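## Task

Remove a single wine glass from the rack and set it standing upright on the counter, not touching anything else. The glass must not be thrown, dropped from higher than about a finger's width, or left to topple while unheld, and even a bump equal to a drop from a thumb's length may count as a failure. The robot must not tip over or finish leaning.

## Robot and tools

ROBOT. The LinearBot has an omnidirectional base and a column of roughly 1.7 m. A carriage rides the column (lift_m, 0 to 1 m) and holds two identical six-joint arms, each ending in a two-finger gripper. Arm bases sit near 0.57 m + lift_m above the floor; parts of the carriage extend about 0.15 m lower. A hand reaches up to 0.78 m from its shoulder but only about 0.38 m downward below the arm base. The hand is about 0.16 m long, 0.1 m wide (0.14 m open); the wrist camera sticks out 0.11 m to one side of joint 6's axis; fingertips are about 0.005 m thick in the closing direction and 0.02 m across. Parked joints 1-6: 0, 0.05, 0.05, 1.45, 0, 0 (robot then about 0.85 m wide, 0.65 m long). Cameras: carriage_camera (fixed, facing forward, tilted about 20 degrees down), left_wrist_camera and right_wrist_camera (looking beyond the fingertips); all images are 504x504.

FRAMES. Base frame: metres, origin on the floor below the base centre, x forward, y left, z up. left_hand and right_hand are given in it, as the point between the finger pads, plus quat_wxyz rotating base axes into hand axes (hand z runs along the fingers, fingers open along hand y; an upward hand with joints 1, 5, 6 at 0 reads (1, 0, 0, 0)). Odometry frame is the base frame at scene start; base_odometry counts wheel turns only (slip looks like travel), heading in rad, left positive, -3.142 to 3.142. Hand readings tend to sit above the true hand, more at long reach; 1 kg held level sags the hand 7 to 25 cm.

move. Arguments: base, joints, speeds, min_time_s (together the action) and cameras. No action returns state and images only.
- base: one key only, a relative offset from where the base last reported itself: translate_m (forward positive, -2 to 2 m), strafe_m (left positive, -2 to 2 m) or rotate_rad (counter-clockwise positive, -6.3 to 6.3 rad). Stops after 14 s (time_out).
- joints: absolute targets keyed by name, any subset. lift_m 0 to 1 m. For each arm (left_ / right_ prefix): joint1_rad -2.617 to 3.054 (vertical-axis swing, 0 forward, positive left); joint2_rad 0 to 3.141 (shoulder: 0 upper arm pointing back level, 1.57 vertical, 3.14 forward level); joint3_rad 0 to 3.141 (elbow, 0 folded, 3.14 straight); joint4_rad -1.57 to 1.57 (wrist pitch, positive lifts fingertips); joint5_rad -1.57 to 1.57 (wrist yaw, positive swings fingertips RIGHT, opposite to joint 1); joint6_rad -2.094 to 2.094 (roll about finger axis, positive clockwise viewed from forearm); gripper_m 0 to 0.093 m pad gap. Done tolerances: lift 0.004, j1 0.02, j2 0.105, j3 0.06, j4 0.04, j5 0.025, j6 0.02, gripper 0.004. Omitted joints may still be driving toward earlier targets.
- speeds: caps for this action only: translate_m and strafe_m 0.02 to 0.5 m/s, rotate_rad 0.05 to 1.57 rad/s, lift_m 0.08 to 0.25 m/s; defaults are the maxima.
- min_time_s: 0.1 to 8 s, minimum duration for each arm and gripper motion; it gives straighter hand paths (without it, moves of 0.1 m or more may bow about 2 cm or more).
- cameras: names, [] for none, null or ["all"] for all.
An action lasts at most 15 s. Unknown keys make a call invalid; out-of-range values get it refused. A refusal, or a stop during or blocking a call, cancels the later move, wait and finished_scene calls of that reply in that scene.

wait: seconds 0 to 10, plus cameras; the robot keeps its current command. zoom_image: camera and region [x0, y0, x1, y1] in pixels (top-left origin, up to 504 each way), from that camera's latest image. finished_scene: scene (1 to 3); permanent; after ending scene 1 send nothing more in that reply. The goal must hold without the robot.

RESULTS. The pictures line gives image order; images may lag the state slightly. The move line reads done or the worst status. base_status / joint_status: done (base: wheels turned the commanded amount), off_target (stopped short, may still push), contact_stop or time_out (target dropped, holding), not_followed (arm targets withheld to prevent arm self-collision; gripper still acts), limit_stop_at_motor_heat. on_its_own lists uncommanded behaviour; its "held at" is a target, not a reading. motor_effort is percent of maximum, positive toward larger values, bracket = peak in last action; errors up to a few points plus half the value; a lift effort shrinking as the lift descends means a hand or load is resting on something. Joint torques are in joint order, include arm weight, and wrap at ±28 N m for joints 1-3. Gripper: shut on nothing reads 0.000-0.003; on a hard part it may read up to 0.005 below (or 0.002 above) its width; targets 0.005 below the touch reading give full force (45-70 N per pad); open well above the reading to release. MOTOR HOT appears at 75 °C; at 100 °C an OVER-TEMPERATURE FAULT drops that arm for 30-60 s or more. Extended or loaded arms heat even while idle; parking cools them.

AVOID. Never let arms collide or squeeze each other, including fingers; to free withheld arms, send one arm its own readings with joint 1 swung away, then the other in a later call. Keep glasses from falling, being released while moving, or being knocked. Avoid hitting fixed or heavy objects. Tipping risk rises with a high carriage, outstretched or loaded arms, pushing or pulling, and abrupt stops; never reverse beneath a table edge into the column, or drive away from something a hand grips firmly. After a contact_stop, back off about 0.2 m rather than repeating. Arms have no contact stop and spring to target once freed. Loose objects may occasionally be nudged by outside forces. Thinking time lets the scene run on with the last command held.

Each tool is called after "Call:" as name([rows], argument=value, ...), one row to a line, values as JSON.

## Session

Call:
move(cameras=["carriage_camera"])

Scene clock: 0.00 s.
Joint torques (N m): no reading
base_odometry: x=+0.000 y=+0.000 heading=+0.000
base_status: not commanded
joint_positions: lift_m=+0.300 left_joint1_rad=+0.003 left_joint2_rad=+0.043 left_joint3_rad=+0.048 left_joint4_rad=+1.413 left_joint5_rad=+0.046 left_joint6_rad=+0.033 left_gripper_m=+0.09396 right_joint1_rad=-0.012 right_joint2_rad=+0.057 right_joint3_rad=+0.037 right_joint4_rad=+1.477 right_joint5_rad=+0.039 right_joint6_rad=-0.033 right_gripper_m=+0.09396
joint_status: not commanded
motor_effort: lift_m=+22 drive_wheels=-2
left_hand: x=+0.2701 y=+0.3076 z=+1.3163 quat_wxyz=(+0.997, +0.024, +0.076, +0.016) (m; base frame)
right_hand: x=+0.2623 y=-0.3225 z=+1.3152 quat_wxyz=(+0.998, +0.019, +0.057, -0.024) (m; base frame)
pictures: carriage_camera

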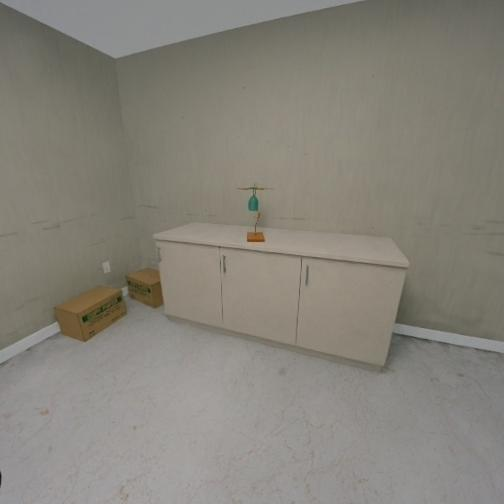

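Call:
zoom_image(camera="carriage_camera", region=[215, 170, 295, 250])

Scaled by 6.300 from the camera's 504x504 image, which has a finer 720x720 frame.

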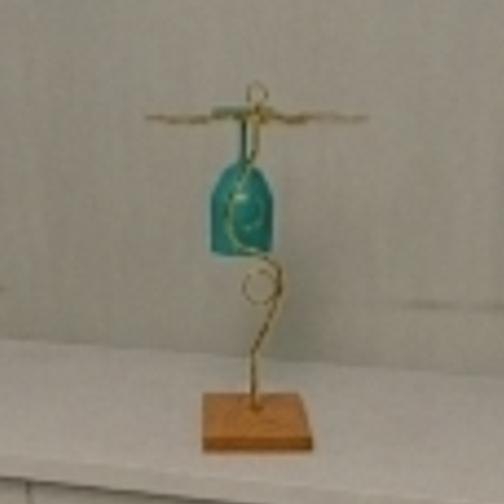

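Call:
move(base={"rotate_rad": -0.32}, cameras=[])

Call:
move(base={"strafe_m": 0.5}, joints={"lift_m": 0.8}, cameras=[])

Call:
move(base={"translate_m": 0.7}, cameras=["carriage_camera"])

Call:
zoom_image(camera="carriage_camera", region=[190, 260, 320, 390])

Scene clock: 4.33 s.
Joint torques (N m): left_arm=[-0.39 4 6.72 -0.09 -0.06 0.03] | right_arm=[0.59 3.66 6.93 -0.14 -0.12 0.04]
move: done
base_odometry: x=+0.000 y=+0.000 heading=-0.320
base_status: done
joint_positions: lift_m=+0.300 left_joint1_rad=+0.003 left_joint2_rad=+0.043 left_joint3_rad=+0.048 left_joint4_rad=+1.413 left_joint5_rad=+0.046 left_joint6_rad=+0.033 left_gripper_m=+0.09396 right_joint1_rad=-0.012 right_joint2_rad=+0.057 right_joint3_rad=+0.037 right_joint4_rad=+1.477 right_joint5_rad=+0.039 right_joint6_rad=-0.033 right_gripper_m=+0.09396
joint_status: not commanded
motor_effort: lift_m=+22(23) drive_wheels=+1(6)
left_hand: x=+0.2703 y=+0.3076 z=+1.3163 quat_wxyz=(+0.997, +0.024, +0.076, +0.016) (m; base frame)
right_hand: x=+0.2623 y=-0.3225 z=+1.3152 quat_wxyz=(+0.998, +0.019, +0.057, -0.024) (m; base frame)
pictures: none
No camera images: "cameras" was empty.

Scene clock: 7.47 s.
Joint torques (N m): left_arm=[-0.17 4.08 6.61 -0.1 -0.05 0.05] | right_arm=[0.64 3.69 7.05 -0.12 -0.12 0.05]
move: done
base_odometry: x=+0.158 y=+0.475 heading=-0.320
base_status: done
joint_positions: lift_m=+0.800 left_joint1_rad=+0.003 left_joint2_rad=+0.043 left_joint3_rad=+0.048 left_joint4_rad=+1.413 left_joint5_rad=+0.046 left_joint6_rad=+0.033 left_gripper_m=+0.09396 right_joint1_rad=-0.012 right_joint2_rad=+0.057 right_joint3_rad=+0.037 right_joint4_rad=+1.477 right_joint5_rad=+0.039 right_joint6_rad=-0.033 right_gripper_m=+0.09396
joint_status: all done
motor_effort: lift_m=+23(29) drive_wheels=-5(10)
left_hand: x=+0.2703 y=+0.3076 z=+1.8162 quat_wxyz=(+0.997, +0.024, +0.076, +0.016) (m; base frame)
right_hand: x=+0.2623 y=-0.3225 z=+1.8150 quat_wxyz=(+0.998, +0.019, +0.057, -0.024) (m; base frame)
pictures: none
No camera images: "cameras" was empty.

Scene clock: 11.10 s.
Joint torques (N m): left_arm=[-0.23 4.01 6.79 -0.05 -0.1 0.04] | right_arm=[0.66 3.7 6.78 -0.09 -0.12 0.04]
move: done
base_odometry: x=+0.822 y=+0.254 heading=-0.320
base_status: done
joint_positions: lift_m=+0.800 left_joint1_rad=+0.003 left_joint2_rad=+0.043 left_joint3_rad=+0.048 left_joint4_rad=+1.408 left_joint5_rad=+0.046 left_joint6_rad=+0.033 left_gripper_m=+0.09396 right_joint1_rad=-0.012 right_joint2_rad=+0.057 right_joint3_rad=+0.037 right_joint4_rad=+1.475 right_joint5_rad=+0.039 right_joint6_rad=-0.033 right_gripper_m=+0.09396
joint_status: not commanded
motor_effort: lift_m=+23(24) drive_wheels=-3(10)
left_hand: x=+0.2713 y=+0.3076 z=+1.8160 quat_wxyz=(+0.997, +0.024, +0.078, +0.016) (m; base frame)
right_hand: x=+0.2628 y=-0.3225 z=+1.8150 quat_wxyz=(+0.998, +0.019, +0.058, -0.024) (m; base frame)
pictures: carriage_camera

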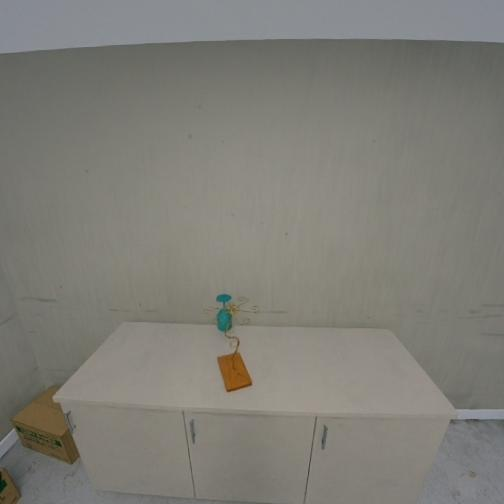

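Scaled by 3.877 from the camera's 504x504 image, which has a finer 720x720 frame.

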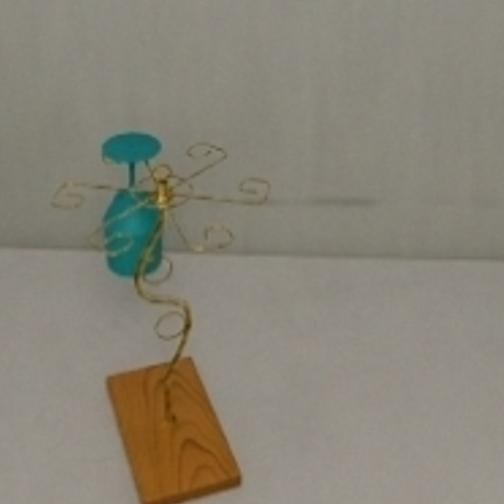

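Call:
move(base={"rotate_rad": -0.026}, joints={"left_joint1_rad": -0.2, "left_joint2_rad": 2.419, "left_joint3_rad": 2.119, "left_joint4_rad": -0.75, "left_joint5_rad": 0, "left_joint6_rad": 0}, min_time_s=2.5, cameras=[])

Call:
move(base={"translate_m": 0.2}, cameras=["carriage_camera", "left_wrist_camera"])

Call:
zoom_image(camera="left_wrist_camera", region=[130, 0, 382, 252])

Call:
zoom_image(camera="carriage_camera", region=[190, 280, 320, 410])

Scene clock: 38.90 s.
Joint torques (N m): left_arm=[-0.76 -12.45 10.32 1.18 -0.12 -0.06] | right_arm=[0.69 3.74 6.9 -0.11 -0.11 0.04]
move: done
base_odometry: x=+0.822 y=+0.254 heading=-0.345
base_status: done
joint_positions: lift_m=+0.800 left_joint1_rad=-0.194 left_joint2_rad=+2.395 left_joint3_rad=+2.095 left_joint4_rad=-0.736 left_joint5_rad=+0.012 left_joint6_rad=+0.010 left_gripper_m=+0.09396 right_joint1_rad=-0.012 right_joint2_rad=+0.057 right_joint3_rad=+0.037 right_joint4_rad=+1.475 right_joint5_rad=+0.039 right_joint6_rad=-0.033 right_gripper_m=+0.09396
joint_status: all done
motor_effort: lift_m=+23(24) drive_wheels=-5(6)
left_hand: x=+0.8123 y=+0.1995 z=+1.4497 quat_wxyz=(+0.263, +0.100, +0.959, -0.030) (m; base frame)
right_hand: x=+0.2628 y=-0.3225 z=+1.8150 quat_wxyz=(+0.998, +0.019, +0.058, -0.024) (m; base frame)
pictures: none
No camera images: "cameras" was empty.

Scene clock: 40.97 s.
Joint torques (N m): left_arm=[-0.77 -12.4 10.1 1.17 -0.09 -0.02] | right_arm=[0.62 3.75 6.95 -0.13 -0.13 0.06]
move: done
base_odometry: x=+1.010 y=+0.186 heading=-0.346
base_status: done
joint_positions: lift_m=+0.800 left_joint1_rad=-0.194 left_joint2_rad=+2.395 left_joint3_rad=+2.096 left_joint4_rad=-0.742 left_joint5_rad=+0.010 left_joint6_rad=+0.010 left_gripper_m=+0.09396 right_joint1_rad=-0.012 right_joint2_rad=+0.057 right_joint3_rad=+0.037 right_joint4_rad=+1.475 right_joint5_rad=+0.039 right_joint6_rad=-0.033 right_gripper_m=+0.09396
joint_status: not commanded
motor_effort: lift_m=+23(24) drive_wheels=+2(11)
left_hand: x=+0.8111 y=+0.1998 z=+1.4490 quat_wxyz=(+0.260, +0.100, +0.960, -0.029) (m; base frame)
right_hand: x=+0.2629 y=-0.3225 z=+1.8150 quat_wxyz=(+0.998, +0.019, +0.058, -0.024) (m; base frame)
pictures: carriage_camera, left_wrist_camera

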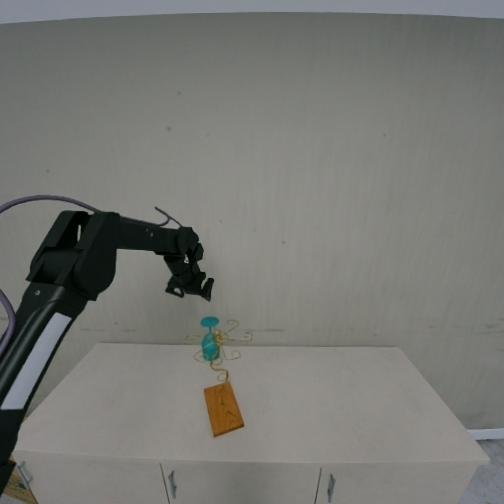

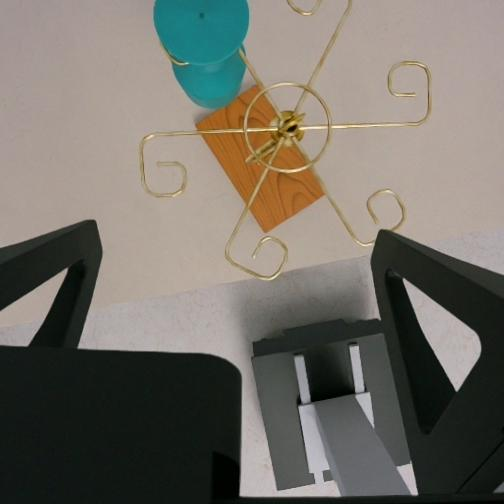

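Scaled by 2.000 from the camera's 504x504 image, which has a finer 720x720 frame.

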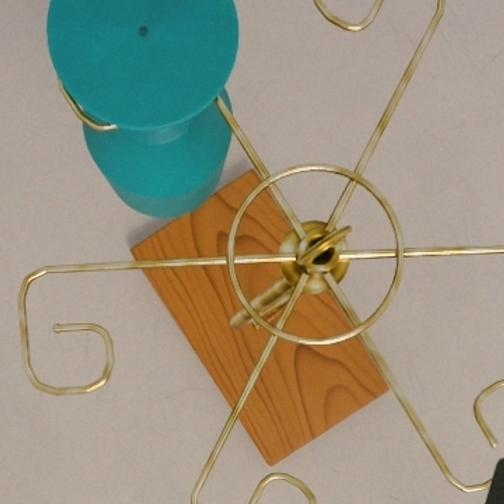

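Scaled by 3.877 from the camera's 504x504 image, which has a finer 720x720 frame.

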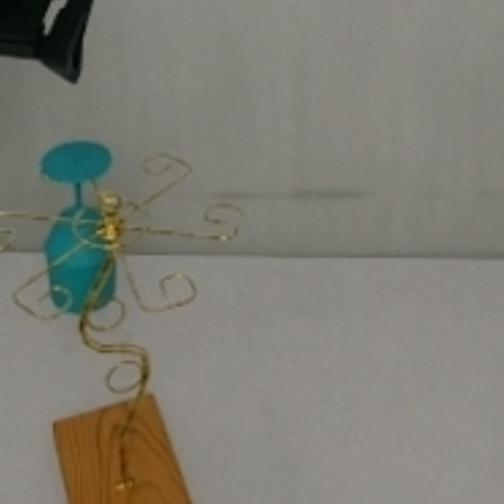

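Call:
move(base={"strafe_m": 0.25}, cameras=[])

Call:
move(base={"translate_m": 0.06}, joints={"lift_m": 0.3, "left_joint1_rad": 0, "left_joint2_rad": 2.409, "left_joint3_rad": 1.909, "left_joint4_rad": 0.635, "left_joint5_rad": 1.57, "left_joint6_rad": -0.119}, min_time_s=2.5, cameras=["carriage_camera", "left_wrist_camera"])

Call:
zoom_image(camera="carriage_camera", region=[150, 160, 350, 360])

Scene clock: 59.40 s.
Joint torques (N m): left_arm=[-0.69 -12.38 10.32 1.17 -0.07 -0.03] | right_arm=[0.72 3.78 6.97 -0.13 -0.13 0.04]
move: done
base_odometry: x=+1.095 y=+0.422 heading=-0.346
base_status: done
joint_positions: lift_m=+0.800 left_joint1_rad=-0.194 left_joint2_rad=+2.395 left_joint3_rad=+2.096 left_joint4_rad=-0.742 left_joint5_rad=+0.006 left_joint6_rad=+0.010 left_gripper_m=+0.09396 right_joint1_rad=-0.012 right_joint2_rad=+0.057 right_joint3_rad=+0.037 right_joint4_rad=+1.475 right_joint5_rad=+0.039 right_joint6_rad=-0.033 right_gripper_m=+0.09396
joint_status: not commanded
motor_effort: lift_m=+23(24) drive_wheels=+0(7)
left_hand: x=+0.8112 y=+0.2002 z=+1.4490 quat_wxyz=(+0.260, +0.099, +0.960, -0.027) (m; base frame)
right_hand: x=+0.2629 y=-0.3226 z=+1.8150 quat_wxyz=(+0.998, +0.019, +0.058, -0.024) (m; base frame)
pictures: none
No camera images: "cameras" was empty.

Scene clock: 62.33 s.
Joint torques (N m): left_arm=[0.28 -13.39 7.2 1.3 0.09 -0.09] | right_arm=[0.73 3.64 6.95 -0.11 -0.14 0.05]
move: done
base_odometry: x=+1.152 y=+0.401 heading=-0.346
base_status: done
joint_positions: lift_m=+0.300 left_joint1_rad=-0.007 left_joint2_rad=+2.397 left_joint3_rad=+1.917 left_joint4_rad=+0.626 left_joint5_rad=+1.541 left_joint6_rad=-0.109 left_gripper_m=+0.09397 right_joint1_rad=-0.012 right_joint2_rad=+0.057 right_joint3_rad=+0.037 right_joint4_rad=+1.474 right_joint5_rad=+0.039 right_joint6_rad=-0.033 right_gripper_m=+0.09396
joint_status: all done
joint sent to its limit — left_joint5_rad, upper limit.
motor_effort: lift_m=+20(21) drive_wheels=+1(9)
left_hand: x=+0.7679 y=+0.1377 z=+1.1297 quat_wxyz=(+0.516, +0.503, +0.495, -0.486) (m; base frame)
right_hand: x=+0.2630 y=-0.3226 z=+1.3153 quat_wxyz=(+0.998, +0.019, +0.058, -0.024) (m; base frame)
pictures: carriage_camera, left_wrist_camera

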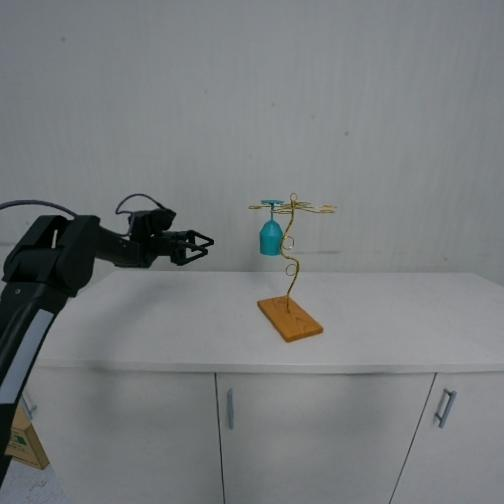

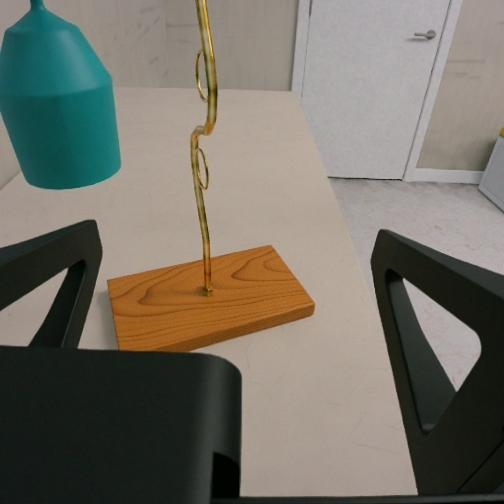

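Scaled by 2.520 from the camera's 504x504 image, which has a finer 720x720 frame.

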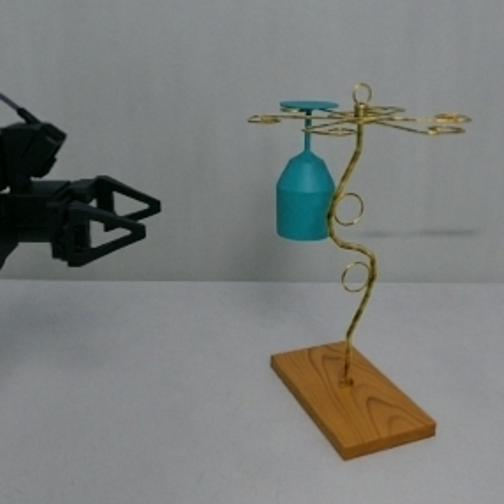

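Call:
move(base={"translate_m": 0.13}, speeds={"translate_m": 0.25}, cameras=["carriage_camera", "left_wrist_camera"])

Call:
zoom_image(camera="carriage_camera", region=[150, 160, 350, 360])

Scene clock: 70.03 s.
Joint torques (N m): left_arm=[0.09 -13.22 6.94 1.28 -0.02 -0.05] | right_arm=[0.7 3.67 6.97 -0.13 -0.12 0.05]
move: done
base_odometry: x=+1.274 y=+0.358 heading=-0.345
base_status: done
joint_positions: lift_m=+0.300 left_joint1_rad=-0.007 left_joint2_rad=+2.397 left_joint3_rad=+1.917 left_joint4_rad=+0.632 left_joint5_rad=+1.544 left_joint6_rad=-0.110 left_gripper_m=+0.09397 right_joint1_rad=-0.012 right_joint2_rad=+0.057 right_joint3_rad=+0.037 right_joint4_rad=+1.475 right_joint5_rad=+0.039 right_joint6_rad=-0.033 right_gripper_m=+0.09396
joint_status: not commanded
motor_effort: lift_m=+21(21) drive_wheels=-4(8)
left_hand: x=+0.7673 y=+0.1377 z=+1.1301 quat_wxyz=(+0.516, +0.505, +0.493, -0.485) (m; base frame)
right_hand: x=+0.2629 y=-0.3226 z=+1.3154 quat_wxyz=(+0.998, +0.019, +0.058, -0.024) (m; base frame)
pictures: carriage_camera, left_wrist_camera

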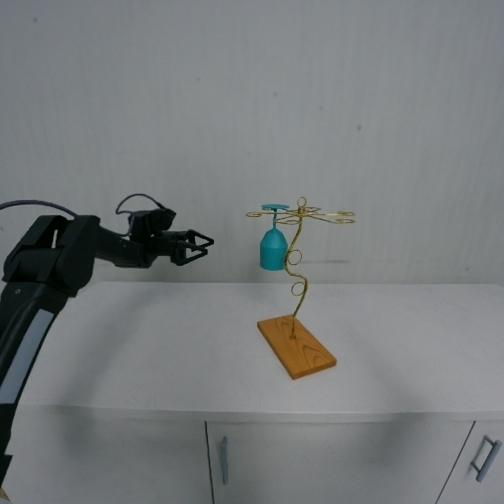

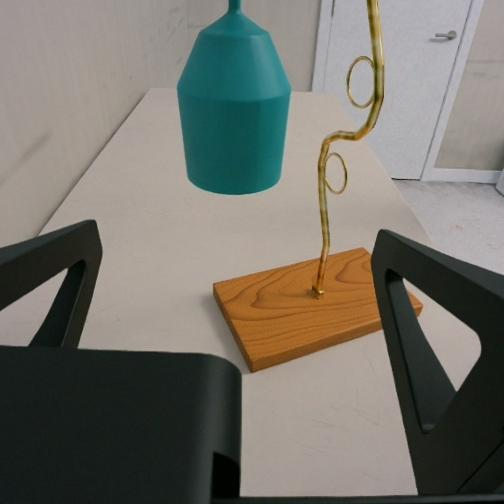

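Scaled by 2.520 from the camera's 504x504 image, which has a finer 720x720 frame.

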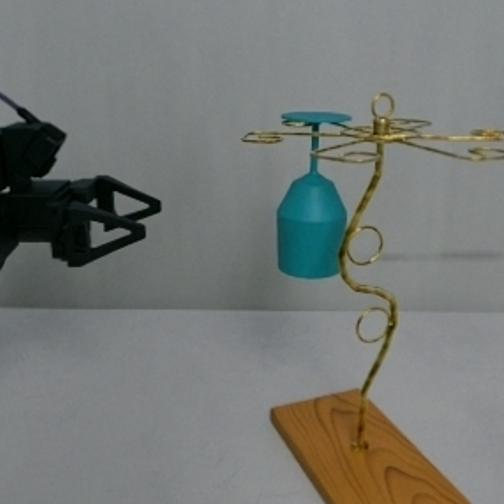

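Call:
move(base={"translate_m": 0.009}, joints={"lift_m": 0.282}, speeds={"translate_m": 0.1}, cameras=[])

Call:
move(base={"strafe_m": -0.1}, speeds={"strafe_m": 0.15}, cameras=["carriage_camera", "left_wrist_camera"])

Call:
zoom_image(camera="carriage_camera", region=[130, 180, 290, 340])

Scene clock: 75.83 s.
Joint torques (N m): left_arm=[0.28 -13.5 7.56 1.25 0 -0.02] | right_arm=[0.73 3.67 6.99 -0.13 -0.11 0.04]
move: done
base_odometry: x=+1.283 y=+0.355 heading=-0.345
base_status: done
joint_positions: lift_m=+0.282 left_joint1_rad=-0.007 left_joint2_rad=+2.401 left_joint3_rad=+1.911 left_joint4_rad=+0.635 left_joint5_rad=+1.545 left_joint6_rad=-0.110 left_gripper_m=+0.09397 right_joint1_rad=-0.012 right_joint2_rad=+0.057 right_joint3_rad=+0.037 right_joint4_rad=+1.475 right_joint5_rad=+0.039 right_joint6_rad=-0.033 right_gripper_m=+0.09396
joint_status: all done
motor_effort: lift_m=+21(21) drive_wheels=-4(11)
left_hand: x=+0.7674 y=+0.1376 z=+1.1080 quat_wxyz=(+0.514, +0.503, +0.495, -0.487) (m; base frame)
right_hand: x=+0.2628 y=-0.3226 z=+1.2973 quat_wxyz=(+0.998, +0.019, +0.058, -0.024) (m; base frame)
pictures: none
No camera images: "cameras" was empty.

Scene clock: 77.40 s.
Joint torques (N m): left_arm=[0.16 -13.67 7.62 1.24 0.01 -0.03] | right_arm=[0.73 3.71 6.98 -0.12 -0.11 0.05]
move: done
base_odometry: x=+1.249 y=+0.260 heading=-0.345
base_status: done
joint_positions: lift_m=+0.282 left_joint1_rad=-0.004 left_joint2_rad=+2.401 left_joint3_rad=+1.911 left_joint4_rad=+0.635 left_joint5_rad=+1.545 left_joint6_rad=-0.110 left_gripper_m=+0.09397 right_joint1_rad=-0.012 right_joint2_rad=+0.057 right_joint3_rad=+0.037 right_joint4_rad=+1.475 right_joint5_rad=+0.039 right_joint6_rad=-0.033 right_gripper_m=+0.09396
joint_status: not commanded
motor_effort: lift_m=+21(21) drive_wheels=-2(7)
left_hand: x=+0.7679 y=+0.1393 z=+1.1080 quat_wxyz=(+0.515, +0.503, +0.496, -0.487) (m; base frame)
right_hand: x=+0.2628 y=-0.3226 z=+1.2973 quat_wxyz=(+0.998, +0.019, +0.058, -0.024) (m; base frame)
pictures: carriage_camera, left_wrist_camera

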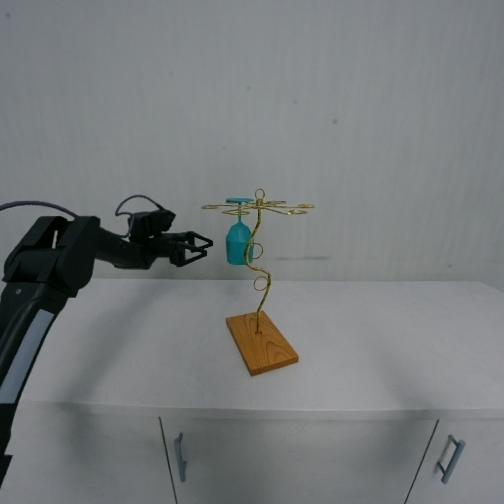

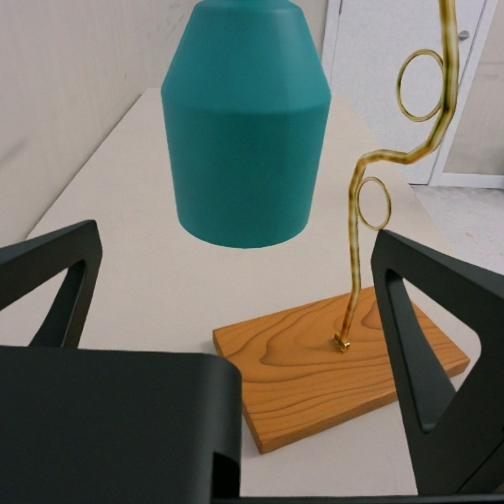

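Scaled by 3.150 from the camera's 504x504 image, which has a finer 720x720 frame.

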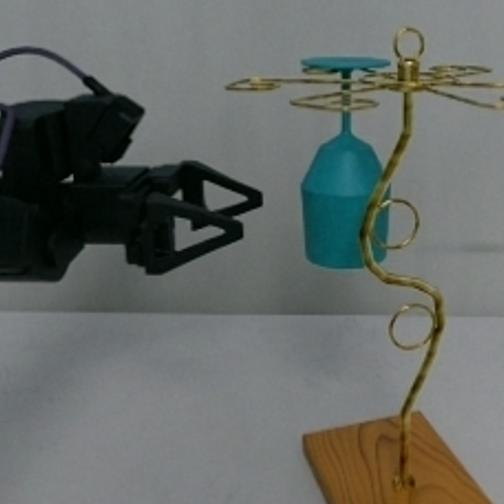

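Call:
move(base={"strafe_m": -0.05}, joints={"lift_m": 0.275}, speeds={"strafe_m": 0.1}, cameras=["carriage_camera", "left_wrist_camera"])

Call:
zoom_image(camera="carriage_camera", region=[130, 180, 290, 340])

Scene clock: 81.27 s.
Joint torques (N m): left_arm=[-0.16 -14.04 7.82 1.26 0.02 -0.04] | right_arm=[0.7 3.77 6.9 -0.08 -0.12 0.05]
move: done
base_odometry: x=+1.232 y=+0.213 heading=-0.345
base_status: done
joint_positions: lift_m=+0.275 left_joint1_rad=-0.003 left_joint2_rad=+2.403 left_joint3_rad=+1.909 left_joint4_rad=+0.635 left_joint5_rad=+1.546 left_joint6_rad=-0.110 left_gripper_m=+0.09397 right_joint1_rad=-0.012 right_joint2_rad=+0.057 right_joint3_rad=+0.037 right_joint4_rad=+1.475 right_joint5_rad=+0.039 right_joint6_rad=-0.033 right_gripper_m=+0.09396
joint_status: all done
motor_effort: lift_m=+20(21) drive_wheels=+0(6)
left_hand: x=+0.7681 y=+0.1397 z=+1.0994 quat_wxyz=(+0.514, +0.501, +0.497, -0.488) (m; base frame)
right_hand: x=+0.2628 y=-0.3226 z=+1.2904 quat_wxyz=(+0.998, +0.019, +0.058, -0.024) (m; base frame)
pictures: carriage_camera, left_wrist_camera

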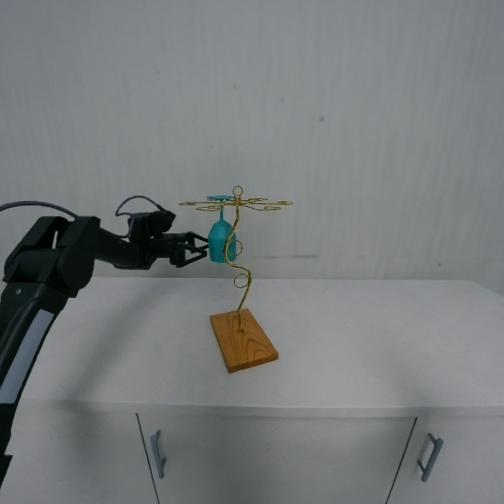

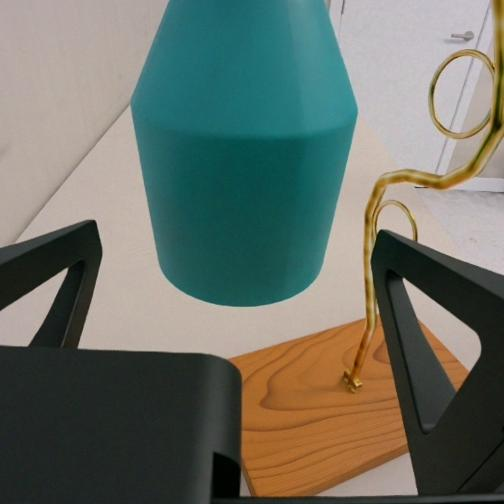

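Scaled by 3.150 from the camera's 504x504 image, which has a finer 720x720 frame.

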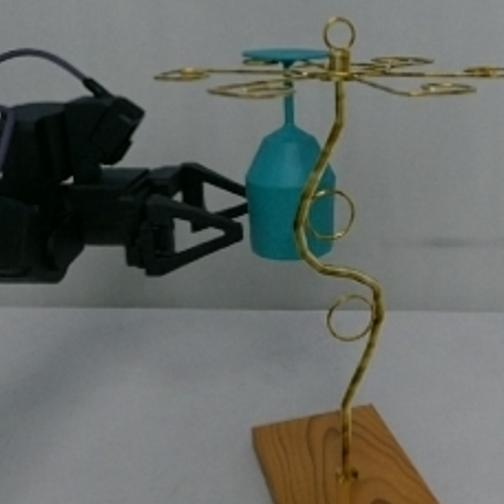

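Call:
move(base={"strafe_m": -0.04}, speeds={"strafe_m": 0.08}, cameras=["carriage_camera", "left_wrist_camera"])

Call:
zoom_image(camera="carriage_camera", region=[130, 180, 290, 340])

Scene clock: 83.80 s.
Joint torques (N m): left_arm=[0.05 -13.79 7.77 1.25 0.01 -0.05] | right_arm=[0.65 3.69 6.95 -0.09 -0.11 0.04]
move: done
base_odometry: x=+1.219 y=+0.176 heading=-0.345
base_status: done
joint_positions: lift_m=+0.275 left_joint1_rad=-0.001 left_joint2_rad=+2.403 left_joint3_rad=+1.909 left_joint4_rad=+0.635 left_joint5_rad=+1.546 left_joint6_rad=-0.110 left_gripper_m=+0.09397 right_joint1_rad=-0.012 right_joint2_rad=+0.057 right_joint3_rad=+0.037 right_joint4_rad=+1.475 right_joint5_rad=+0.039 right_joint6_rad=-0.033 right_gripper_m=+0.09396
joint_status: not commanded
motor_effort: lift_m=+20(21) drive_wheels=-2(6)
left_hand: x=+0.7685 y=+0.1407 z=+1.0994 quat_wxyz=(+0.514, +0.501, +0.497, -0.487) (m; base frame)
right_hand: x=+0.2628 y=-0.3226 z=+1.2904 quat_wxyz=(+0.998, +0.019, +0.058, -0.024) (m; base frame)
pictures: carriage_camera, left_wrist_camera

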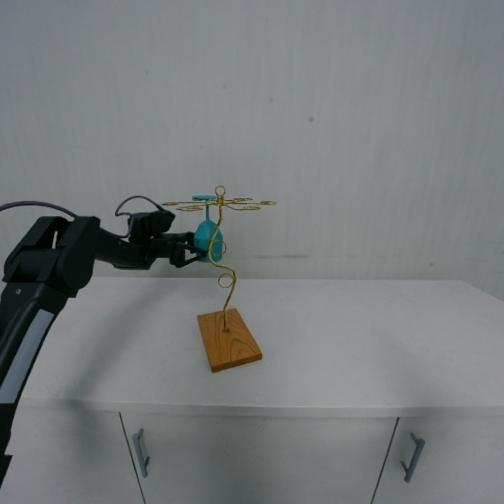

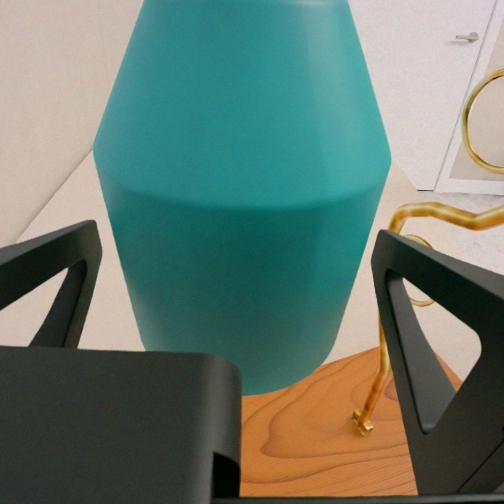

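Scaled by 3.150 from the camera's 504x504 image, which has a finer 720x720 frame.

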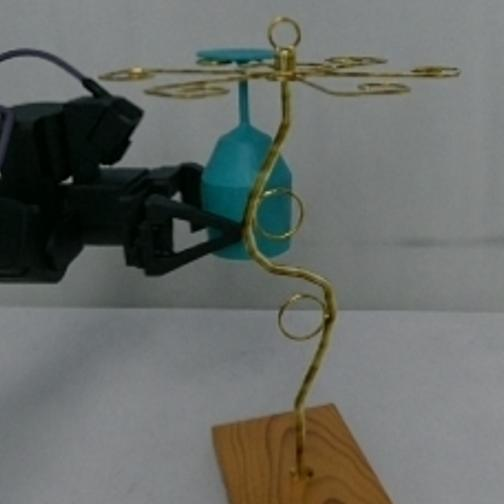

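Call:
move(joints={"left_gripper_m": 0.07}, min_time_s=2.5, cameras=["carriage_camera", "left_wrist_camera"])

Call:
zoom_image(camera="carriage_camera", region=[130, 180, 290, 340])

Scene clock: 87.77 s.
Joint torques (N m): left_arm=[-0.35 -13.87 7.76 1.27 -0.02 -0.03] | right_arm=[0.66 3.69 6.98 -0.11 -0.13 0.04]
move: off_target
base_odometry: x=+1.219 y=+0.176 heading=-0.345
base_status: not commanded
joint_positions: lift_m=+0.275 left_joint1_rad=-0.001 left_joint2_rad=+2.403 left_joint3_rad=+1.909 left_joint4_rad=+0.635 left_joint5_rad=+1.546 left_joint6_rad=-0.110 left_gripper_m=+0.07590 right_joint1_rad=-0.012 right_joint2_rad=+0.057 right_joint3_rad=+0.037 right_joint4_rad=+1.475 right_joint5_rad=+0.039 right_joint6_rad=-0.033 right_gripper_m=+0.09396
joint_status: left_gripper_m off_target (ended at +0.07592, target +0.07000)
motor_effort: lift_m=+20(21) drive_wheels=-2(2)
left_hand: x=+0.7685 y=+0.1407 z=+1.0994 quat_wxyz=(+0.514, +0.501, +0.497, -0.487) (m; base frame)
right_hand: x=+0.2628 y=-0.3226 z=+1.2904 quat_wxyz=(+0.998, +0.019, +0.058, -0.024) (m; base frame)
pictures: carriage_camera, left_wrist_camera

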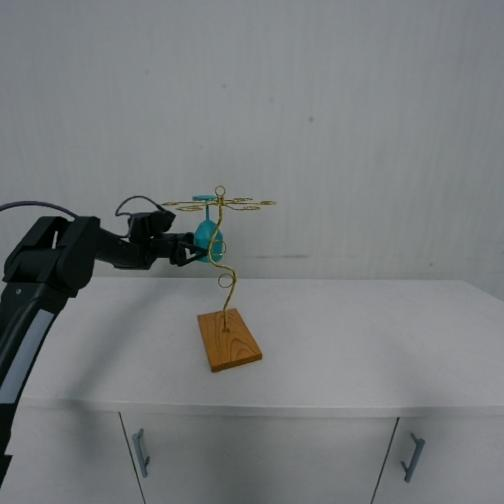

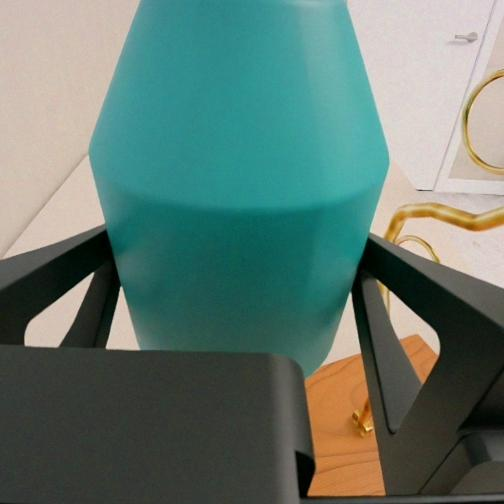

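Scaled by 3.150 from the camera's 504x504 image, which has a finer 720x720 frame.

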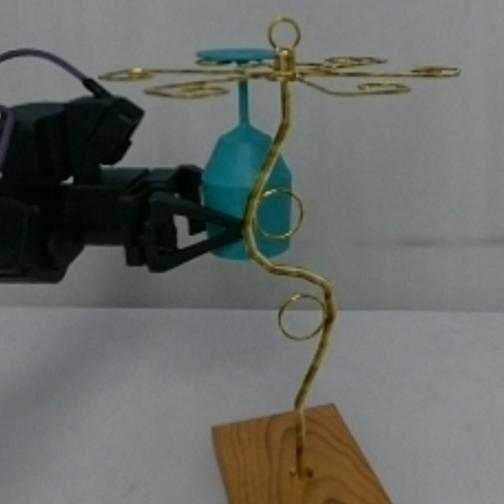

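Call:
move(joints={"lift_m": 0.293}, speeds={"lift_m": 0.08}, cameras=["carriage_camera"])

Call:
zoom_image(camera="carriage_camera", region=[150, 180, 250, 280])

Call:
move(base={"translate_m": -0.011}, speeds={"translate_m": 0.05}, cameras=[])

Call:
move(base={"strafe_m": -0.005}, speeds={"strafe_m": 0.05}, cameras=["carriage_camera", "left_wrist_camera"])

Call:
zoom_image(camera="carriage_camera", region=[150, 180, 250, 280])

Scene clock: 91.60 s.
Joint torques (N m): left_arm=[-0.18 -14 7.79 1.26 -0.01 -0.01] | right_arm=[0.68 3.7 6.93 -0.12 -0.12 0.05]
move: done
base_odometry: x=+1.219 y=+0.176 heading=-0.345
base_status: not commanded
joint_positions: lift_m=+0.293 left_joint1_rad=-0.001 left_joint2_rad=+2.404 left_joint3_rad=+1.908 left_joint4_rad=+0.632 left_joint5_rad=+1.546 left_joint6_rad=-0.111 left_gripper_m=+0.07589 right_joint1_rad=-0.012 right_joint2_rad=+0.057 right_joint3_rad=+0.037 right_joint4_rad=+1.475 right_joint5_rad=+0.039 right_joint6_rad=-0.033 right_gripper_m=+0.09396
joint_status: all done
motor_effort: lift_m=+24(29) drive_wheels=-2(2)
left_hand: x=+0.7685 y=+0.1407 z=+1.1160 quat_wxyz=(+0.513, +0.500, +0.499, -0.488) (m; base frame)
right_hand: x=+0.2628 y=-0.3226 z=+1.3080 quat_wxyz=(+0.998, +0.019, +0.058, -0.024) (m; base frame)
pictures: carriage_camera

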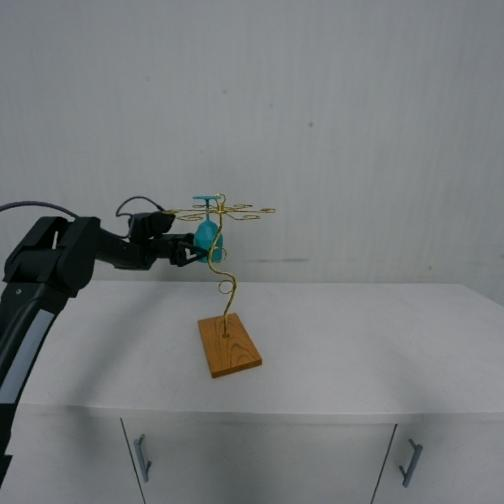

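Scaled by 5.040 from the camera's 504x504 image, which has a finer 720x720 frame.

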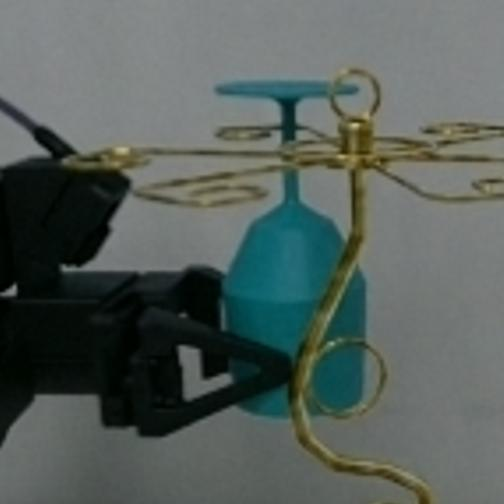

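Scene clock: 92.33 s.
Joint torques (N m): left_arm=[-0.36 -13.94 8.01 1.26 -0.02 -0.02] | right_arm=[0.72 3.73 6.97 -0.11 -0.13 0.05]
move: done
base_odometry: x=+1.209 y=+0.179 heading=-0.345
base_status: done
joint_positions: lift_m=+0.293 left_joint1_rad=-0.001 left_joint2_rad=+2.404 left_joint3_rad=+1.908 left_joint4_rad=+0.632 left_joint5_rad=+1.546 left_joint6_rad=-0.111 left_gripper_m=+0.07589 right_joint1_rad=-0.012 right_joint2_rad=+0.057 right_joint3_rad=+0.037 right_joint4_rad=+1.475 right_joint5_rad=+0.039 right_joint6_rad=-0.033 right_gripper_m=+0.09396
joint_status: not commanded
motor_effort: lift_m=+24(24) drive_wheels=-1(3)
left_hand: x=+0.7684 y=+0.1407 z=+1.1160 quat_wxyz=(+0.513, +0.500, +0.498, -0.489) (m; base frame)
right_hand: x=+0.2627 y=-0.3225 z=+1.3080 quat_wxyz=(+0.998, +0.019, +0.058, -0.024) (m; base frame)
pictures: none
No camera images: "cameras" was empty.

Scene clock: 93.00 s.
Joint torques (N m): left_arm=[0.05 -14.04 7.9 1.24 0 -0.02] | right_arm=[0.64 3.73 6.86 -0.11 -0.12 0.05]
move: done
base_odometry: x=+1.207 y=+0.175 heading=-0.345
base_status: done
joint_positions: lift_m=+0.293 left_joint1_rad=-0.004 left_joint2_rad=+2.404 left_joint3_rad=+1.908 left_joint4_rad=+0.632 left_joint5_rad=+1.546 left_joint6_rad=-0.111 left_gripper_m=+0.07589 right_joint1_rad=-0.012 right_joint2_rad=+0.057 right_joint3_rad=+0.037 right_joint4_rad=+1.475 right_joint5_rad=+0.039 right_joint6_rad=-0.033 right_gripper_m=+0.09396
joint_status: not commanded
motor_effort: lift_m=+24(24) drive_wheels=-1(6)
left_hand: x=+0.7680 y=+0.1395 z=+1.1160 quat_wxyz=(+0.512, +0.500, +0.498, -0.489) (m; base frame)
right_hand: x=+0.2627 y=-0.3225 z=+1.3080 quat_wxyz=(+0.998, +0.019, +0.058, -0.024) (m; base frame)
pictures: carriage_camera, left_wrist_camera

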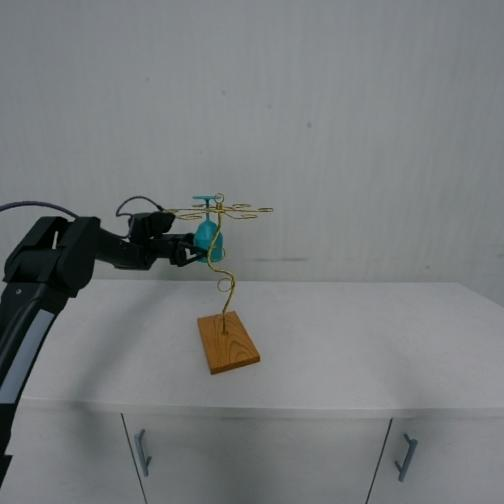

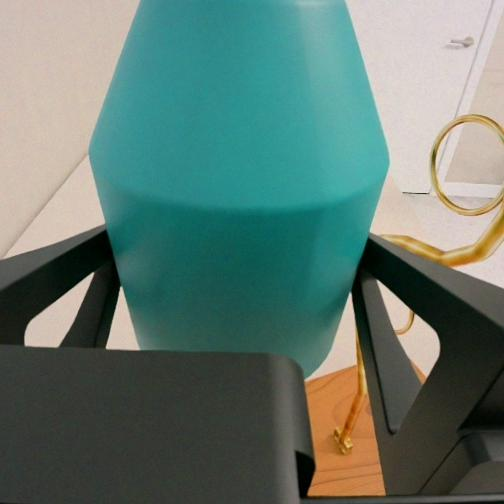

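Scaled by 5.040 from the camera's 504x504 image, which has a finer 720x720 frame.

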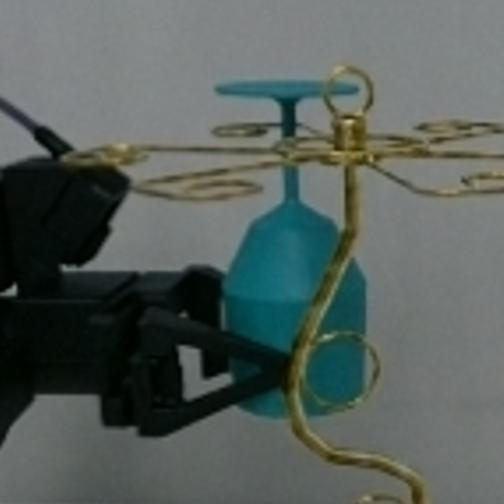

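Call:
move(base={"translate_m": -0.011}, speeds={"translate_m": 0.05}, cameras=[])

Call:
move(base={"strafe_m": -0.006}, speeds={"strafe_m": 0.05}, cameras=[])

Call:
move(base={"translate_m": -0.01}, speeds={"translate_m": 0.05}, cameras=["carriage_camera", "left_wrist_camera"])

Call:
zoom_image(camera="carriage_camera", region=[150, 180, 250, 280])

Scene clock: 96.10 s.
Joint torques (N m): left_arm=[0.01 -13.93 7.73 1.28 -0.03 -0.04] | right_arm=[0.65 3.7 6.91 -0.16 -0.11 0.04]
move: done
base_odometry: x=+1.197 y=+0.178 heading=-0.345
base_status: done
joint_positions: lift_m=+0.293 left_joint1_rad=-0.003 left_joint2_rad=+2.404 left_joint3_rad=+1.908 left_joint4_rad=+0.632 left_joint5_rad=+1.547 left_joint6_rad=-0.111 left_gripper_m=+0.07589 right_joint1_rad=-0.012 right_joint2_rad=+0.057 right_joint3_rad=+0.037 right_joint4_rad=+1.476 right_joint5_rad=+0.039 right_joint6_rad=-0.033 right_gripper_m=+0.09396
joint_status: not commanded
motor_effort: lift_m=+24(24) drive_wheels=-2(4)
left_hand: x=+0.7680 y=+0.1397 z=+1.1159 quat_wxyz=(+0.512, +0.500, +0.498, -0.489) (m; base frame)
right_hand: x=+0.2626 y=-0.3225 z=+1.3080 quat_wxyz=(+0.998, +0.019, +0.058, -0.024) (m; base frame)
pictures: none
No camera images: "cameras" was empty.

Scene clock: 96.80 s.
Joint torques (N m): left_arm=[-0.14 -13.74 7.97 1.26 -0.05 -0.01] | right_arm=[0.61 3.75 6.94 -0.12 -0.12 0.05]
move: done
base_odometry: x=+1.195 y=+0.173 heading=-0.345
base_status: done
joint_positions: lift_m=+0.293 left_joint1_rad=-0.003 left_joint2_rad=+2.404 left_joint3_rad=+1.908 left_joint4_rad=+0.632 left_joint5_rad=+1.547 left_joint6_rad=-0.111 left_gripper_m=+0.07589 right_joint1_rad=-0.012 right_joint2_rad=+0.057 right_joint3_rad=+0.037 right_joint4_rad=+1.476 right_joint5_rad=+0.039 right_joint6_rad=-0.033 right_gripper_m=+0.09396
joint_status: not commanded
motor_effort: lift_m=+24(24) drive_wheels=-1(6)
left_hand: x=+0.7679 y=+0.1397 z=+1.1159 quat_wxyz=(+0.512, +0.501, +0.498, -0.489) (m; base frame)
right_hand: x=+0.2626 y=-0.3225 z=+1.3080 quat_wxyz=(+0.998, +0.019, +0.058, -0.024) (m; base frame)
pictures: none
No camera images: "cameras" was empty.

Scene clock: 97.50 s.
Joint torques (N m): left_arm=[0.17 -13.83 7.87 1.27 -0.03 -0.07] | right_arm=[0.7 3.73 6.97 -0.1 -0.12 0.04]
move: done
base_odometry: x=+1.185 y=+0.176 heading=-0.345
base_status: done
joint_positions: lift_m=+0.293 left_joint1_rad=-0.003 left_joint2_rad=+2.404 left_joint3_rad=+1.908 left_joint4_rad=+0.632 left_joint5_rad=+1.547 left_joint6_rad=-0.111 left_gripper_m=+0.07589 right_joint1_rad=-0.012 right_joint2_rad=+0.057 right_joint3_rad=+0.037 right_joint4_rad=+1.477 right_joint5_rad=+0.039 right_joint6_rad=-0.033 right_gripper_m=+0.09396
joint_status: not commanded
motor_effort: lift_m=+24(24) drive_wheels=-2(5)
left_hand: x=+0.7679 y=+0.1397 z=+1.1159 quat_wxyz=(+0.512, +0.501, +0.498, -0.489) (m; base frame)
right_hand: x=+0.2625 y=-0.3225 z=+1.3080 quat_wxyz=(+0.998, +0.019, +0.057, -0.024) (m; base frame)
pictures: carriage_camera, left_wrist_camera

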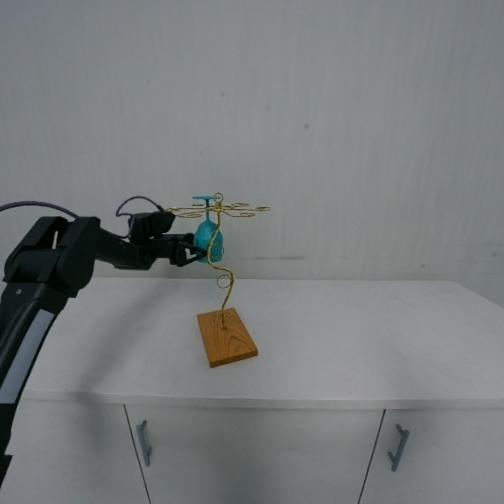

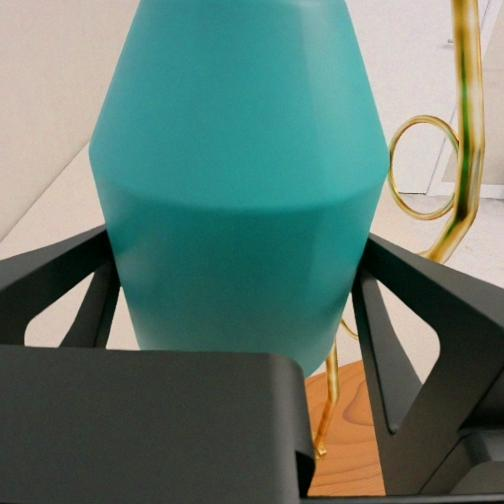

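Scaled by 5.040 from the camera's 504x504 image, which has a finer 720x720 frame.

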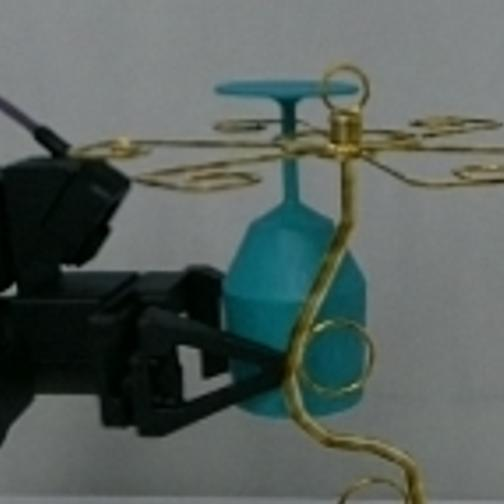

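Call:
move(base={"strafe_m": -0.005}, speeds={"strafe_m": 0.05}, cameras=[])

Call:
move(base={"translate_m": -0.01}, speeds={"translate_m": 0.05}, cameras=["carriage_camera", "left_wrist_camera"])

Call:
zoom_image(camera="carriage_camera", region=[150, 180, 250, 280])

Scene clock: 102.80 s.
Joint torques (N m): left_arm=[0.02 -13.98 7.91 1.32 -0.08 -0.05] | right_arm=[0.61 3.7 6.91 -0.14 -0.13 0.05]
move: done
base_odometry: x=+1.183 y=+0.171 heading=-0.345
base_status: done
joint_positions: lift_m=+0.293 left_joint1_rad=-0.004 left_joint2_rad=+2.404 left_joint3_rad=+1.908 left_joint4_rad=+0.632 left_joint5_rad=+1.547 left_joint6_rad=-0.111 left_gripper_m=+0.07589 right_joint1_rad=-0.012 right_joint2_rad=+0.057 right_joint3_rad=+0.037 right_joint4_rad=+1.477 right_joint5_rad=+0.039 right_joint6_rad=-0.033 right_gripper_m=+0.09396
joint_status: not commanded
motor_effort: lift_m=+24(24) drive_wheels=-1(5)
left_hand: x=+0.7677 y=+0.1391 z=+1.1159 quat_wxyz=(+0.512, +0.501, +0.498, -0.490) (m; base frame)
right_hand: x=+0.2625 y=-0.3225 z=+1.3080 quat_wxyz=(+0.998, +0.019, +0.057, -0.024) (m; base frame)
pictures: none
No camera images: "cameras" was empty.

Scene clock: 103.50 s.
Joint torques (N m): left_arm=[0.03 -13.83 7.91 1.29 -0.03 -0.03] | right_arm=[0.68 3.7 7.05 -0.12 -0.13 0.04]
move: done
base_odometry: x=+1.174 y=+0.175 heading=-0.345
base_status: done
joint_positions: lift_m=+0.293 left_joint1_rad=-0.004 left_joint2_rad=+2.404 left_joint3_rad=+1.908 left_joint4_rad=+0.632 left_joint5_rad=+1.548 left_joint6_rad=-0.111 left_gripper_m=+0.07589 right_joint1_rad=-0.012 right_joint2_rad=+0.057 right_joint3_rad=+0.037 right_joint4_rad=+1.478 right_joint5_rad=+0.039 right_joint6_rad=-0.033 right_gripper_m=+0.09396
joint_status: not commanded
motor_effort: lift_m=+24(24) drive_wheels=-2(6)
left_hand: x=+0.7677 y=+0.1393 z=+1.1159 quat_wxyz=(+0.512, +0.501, +0.497, -0.490) (m; base frame)
right_hand: x=+0.2622 y=-0.3225 z=+1.3080 quat_wxyz=(+0.998, +0.019, +0.057, -0.024) (m; base frame)
pictures: carriage_camera, left_wrist_camera

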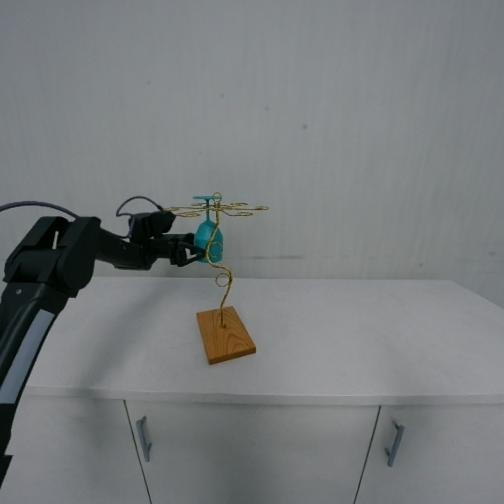

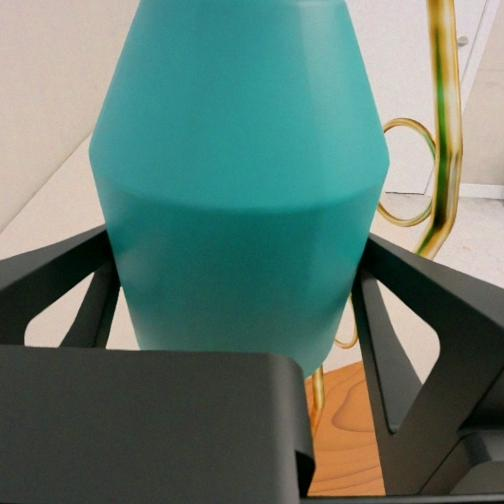

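Scaled by 5.040 from the camera's 504x504 image, which has a finer 720x720 frame.

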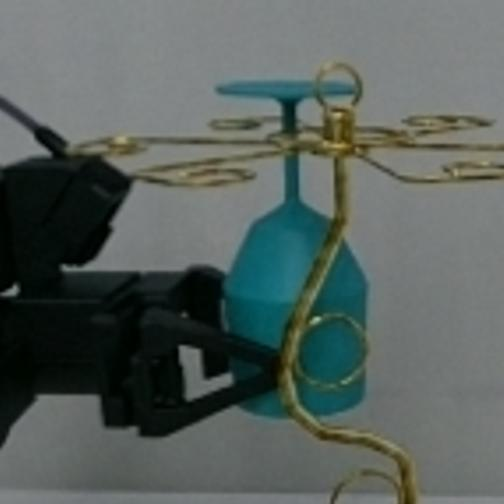

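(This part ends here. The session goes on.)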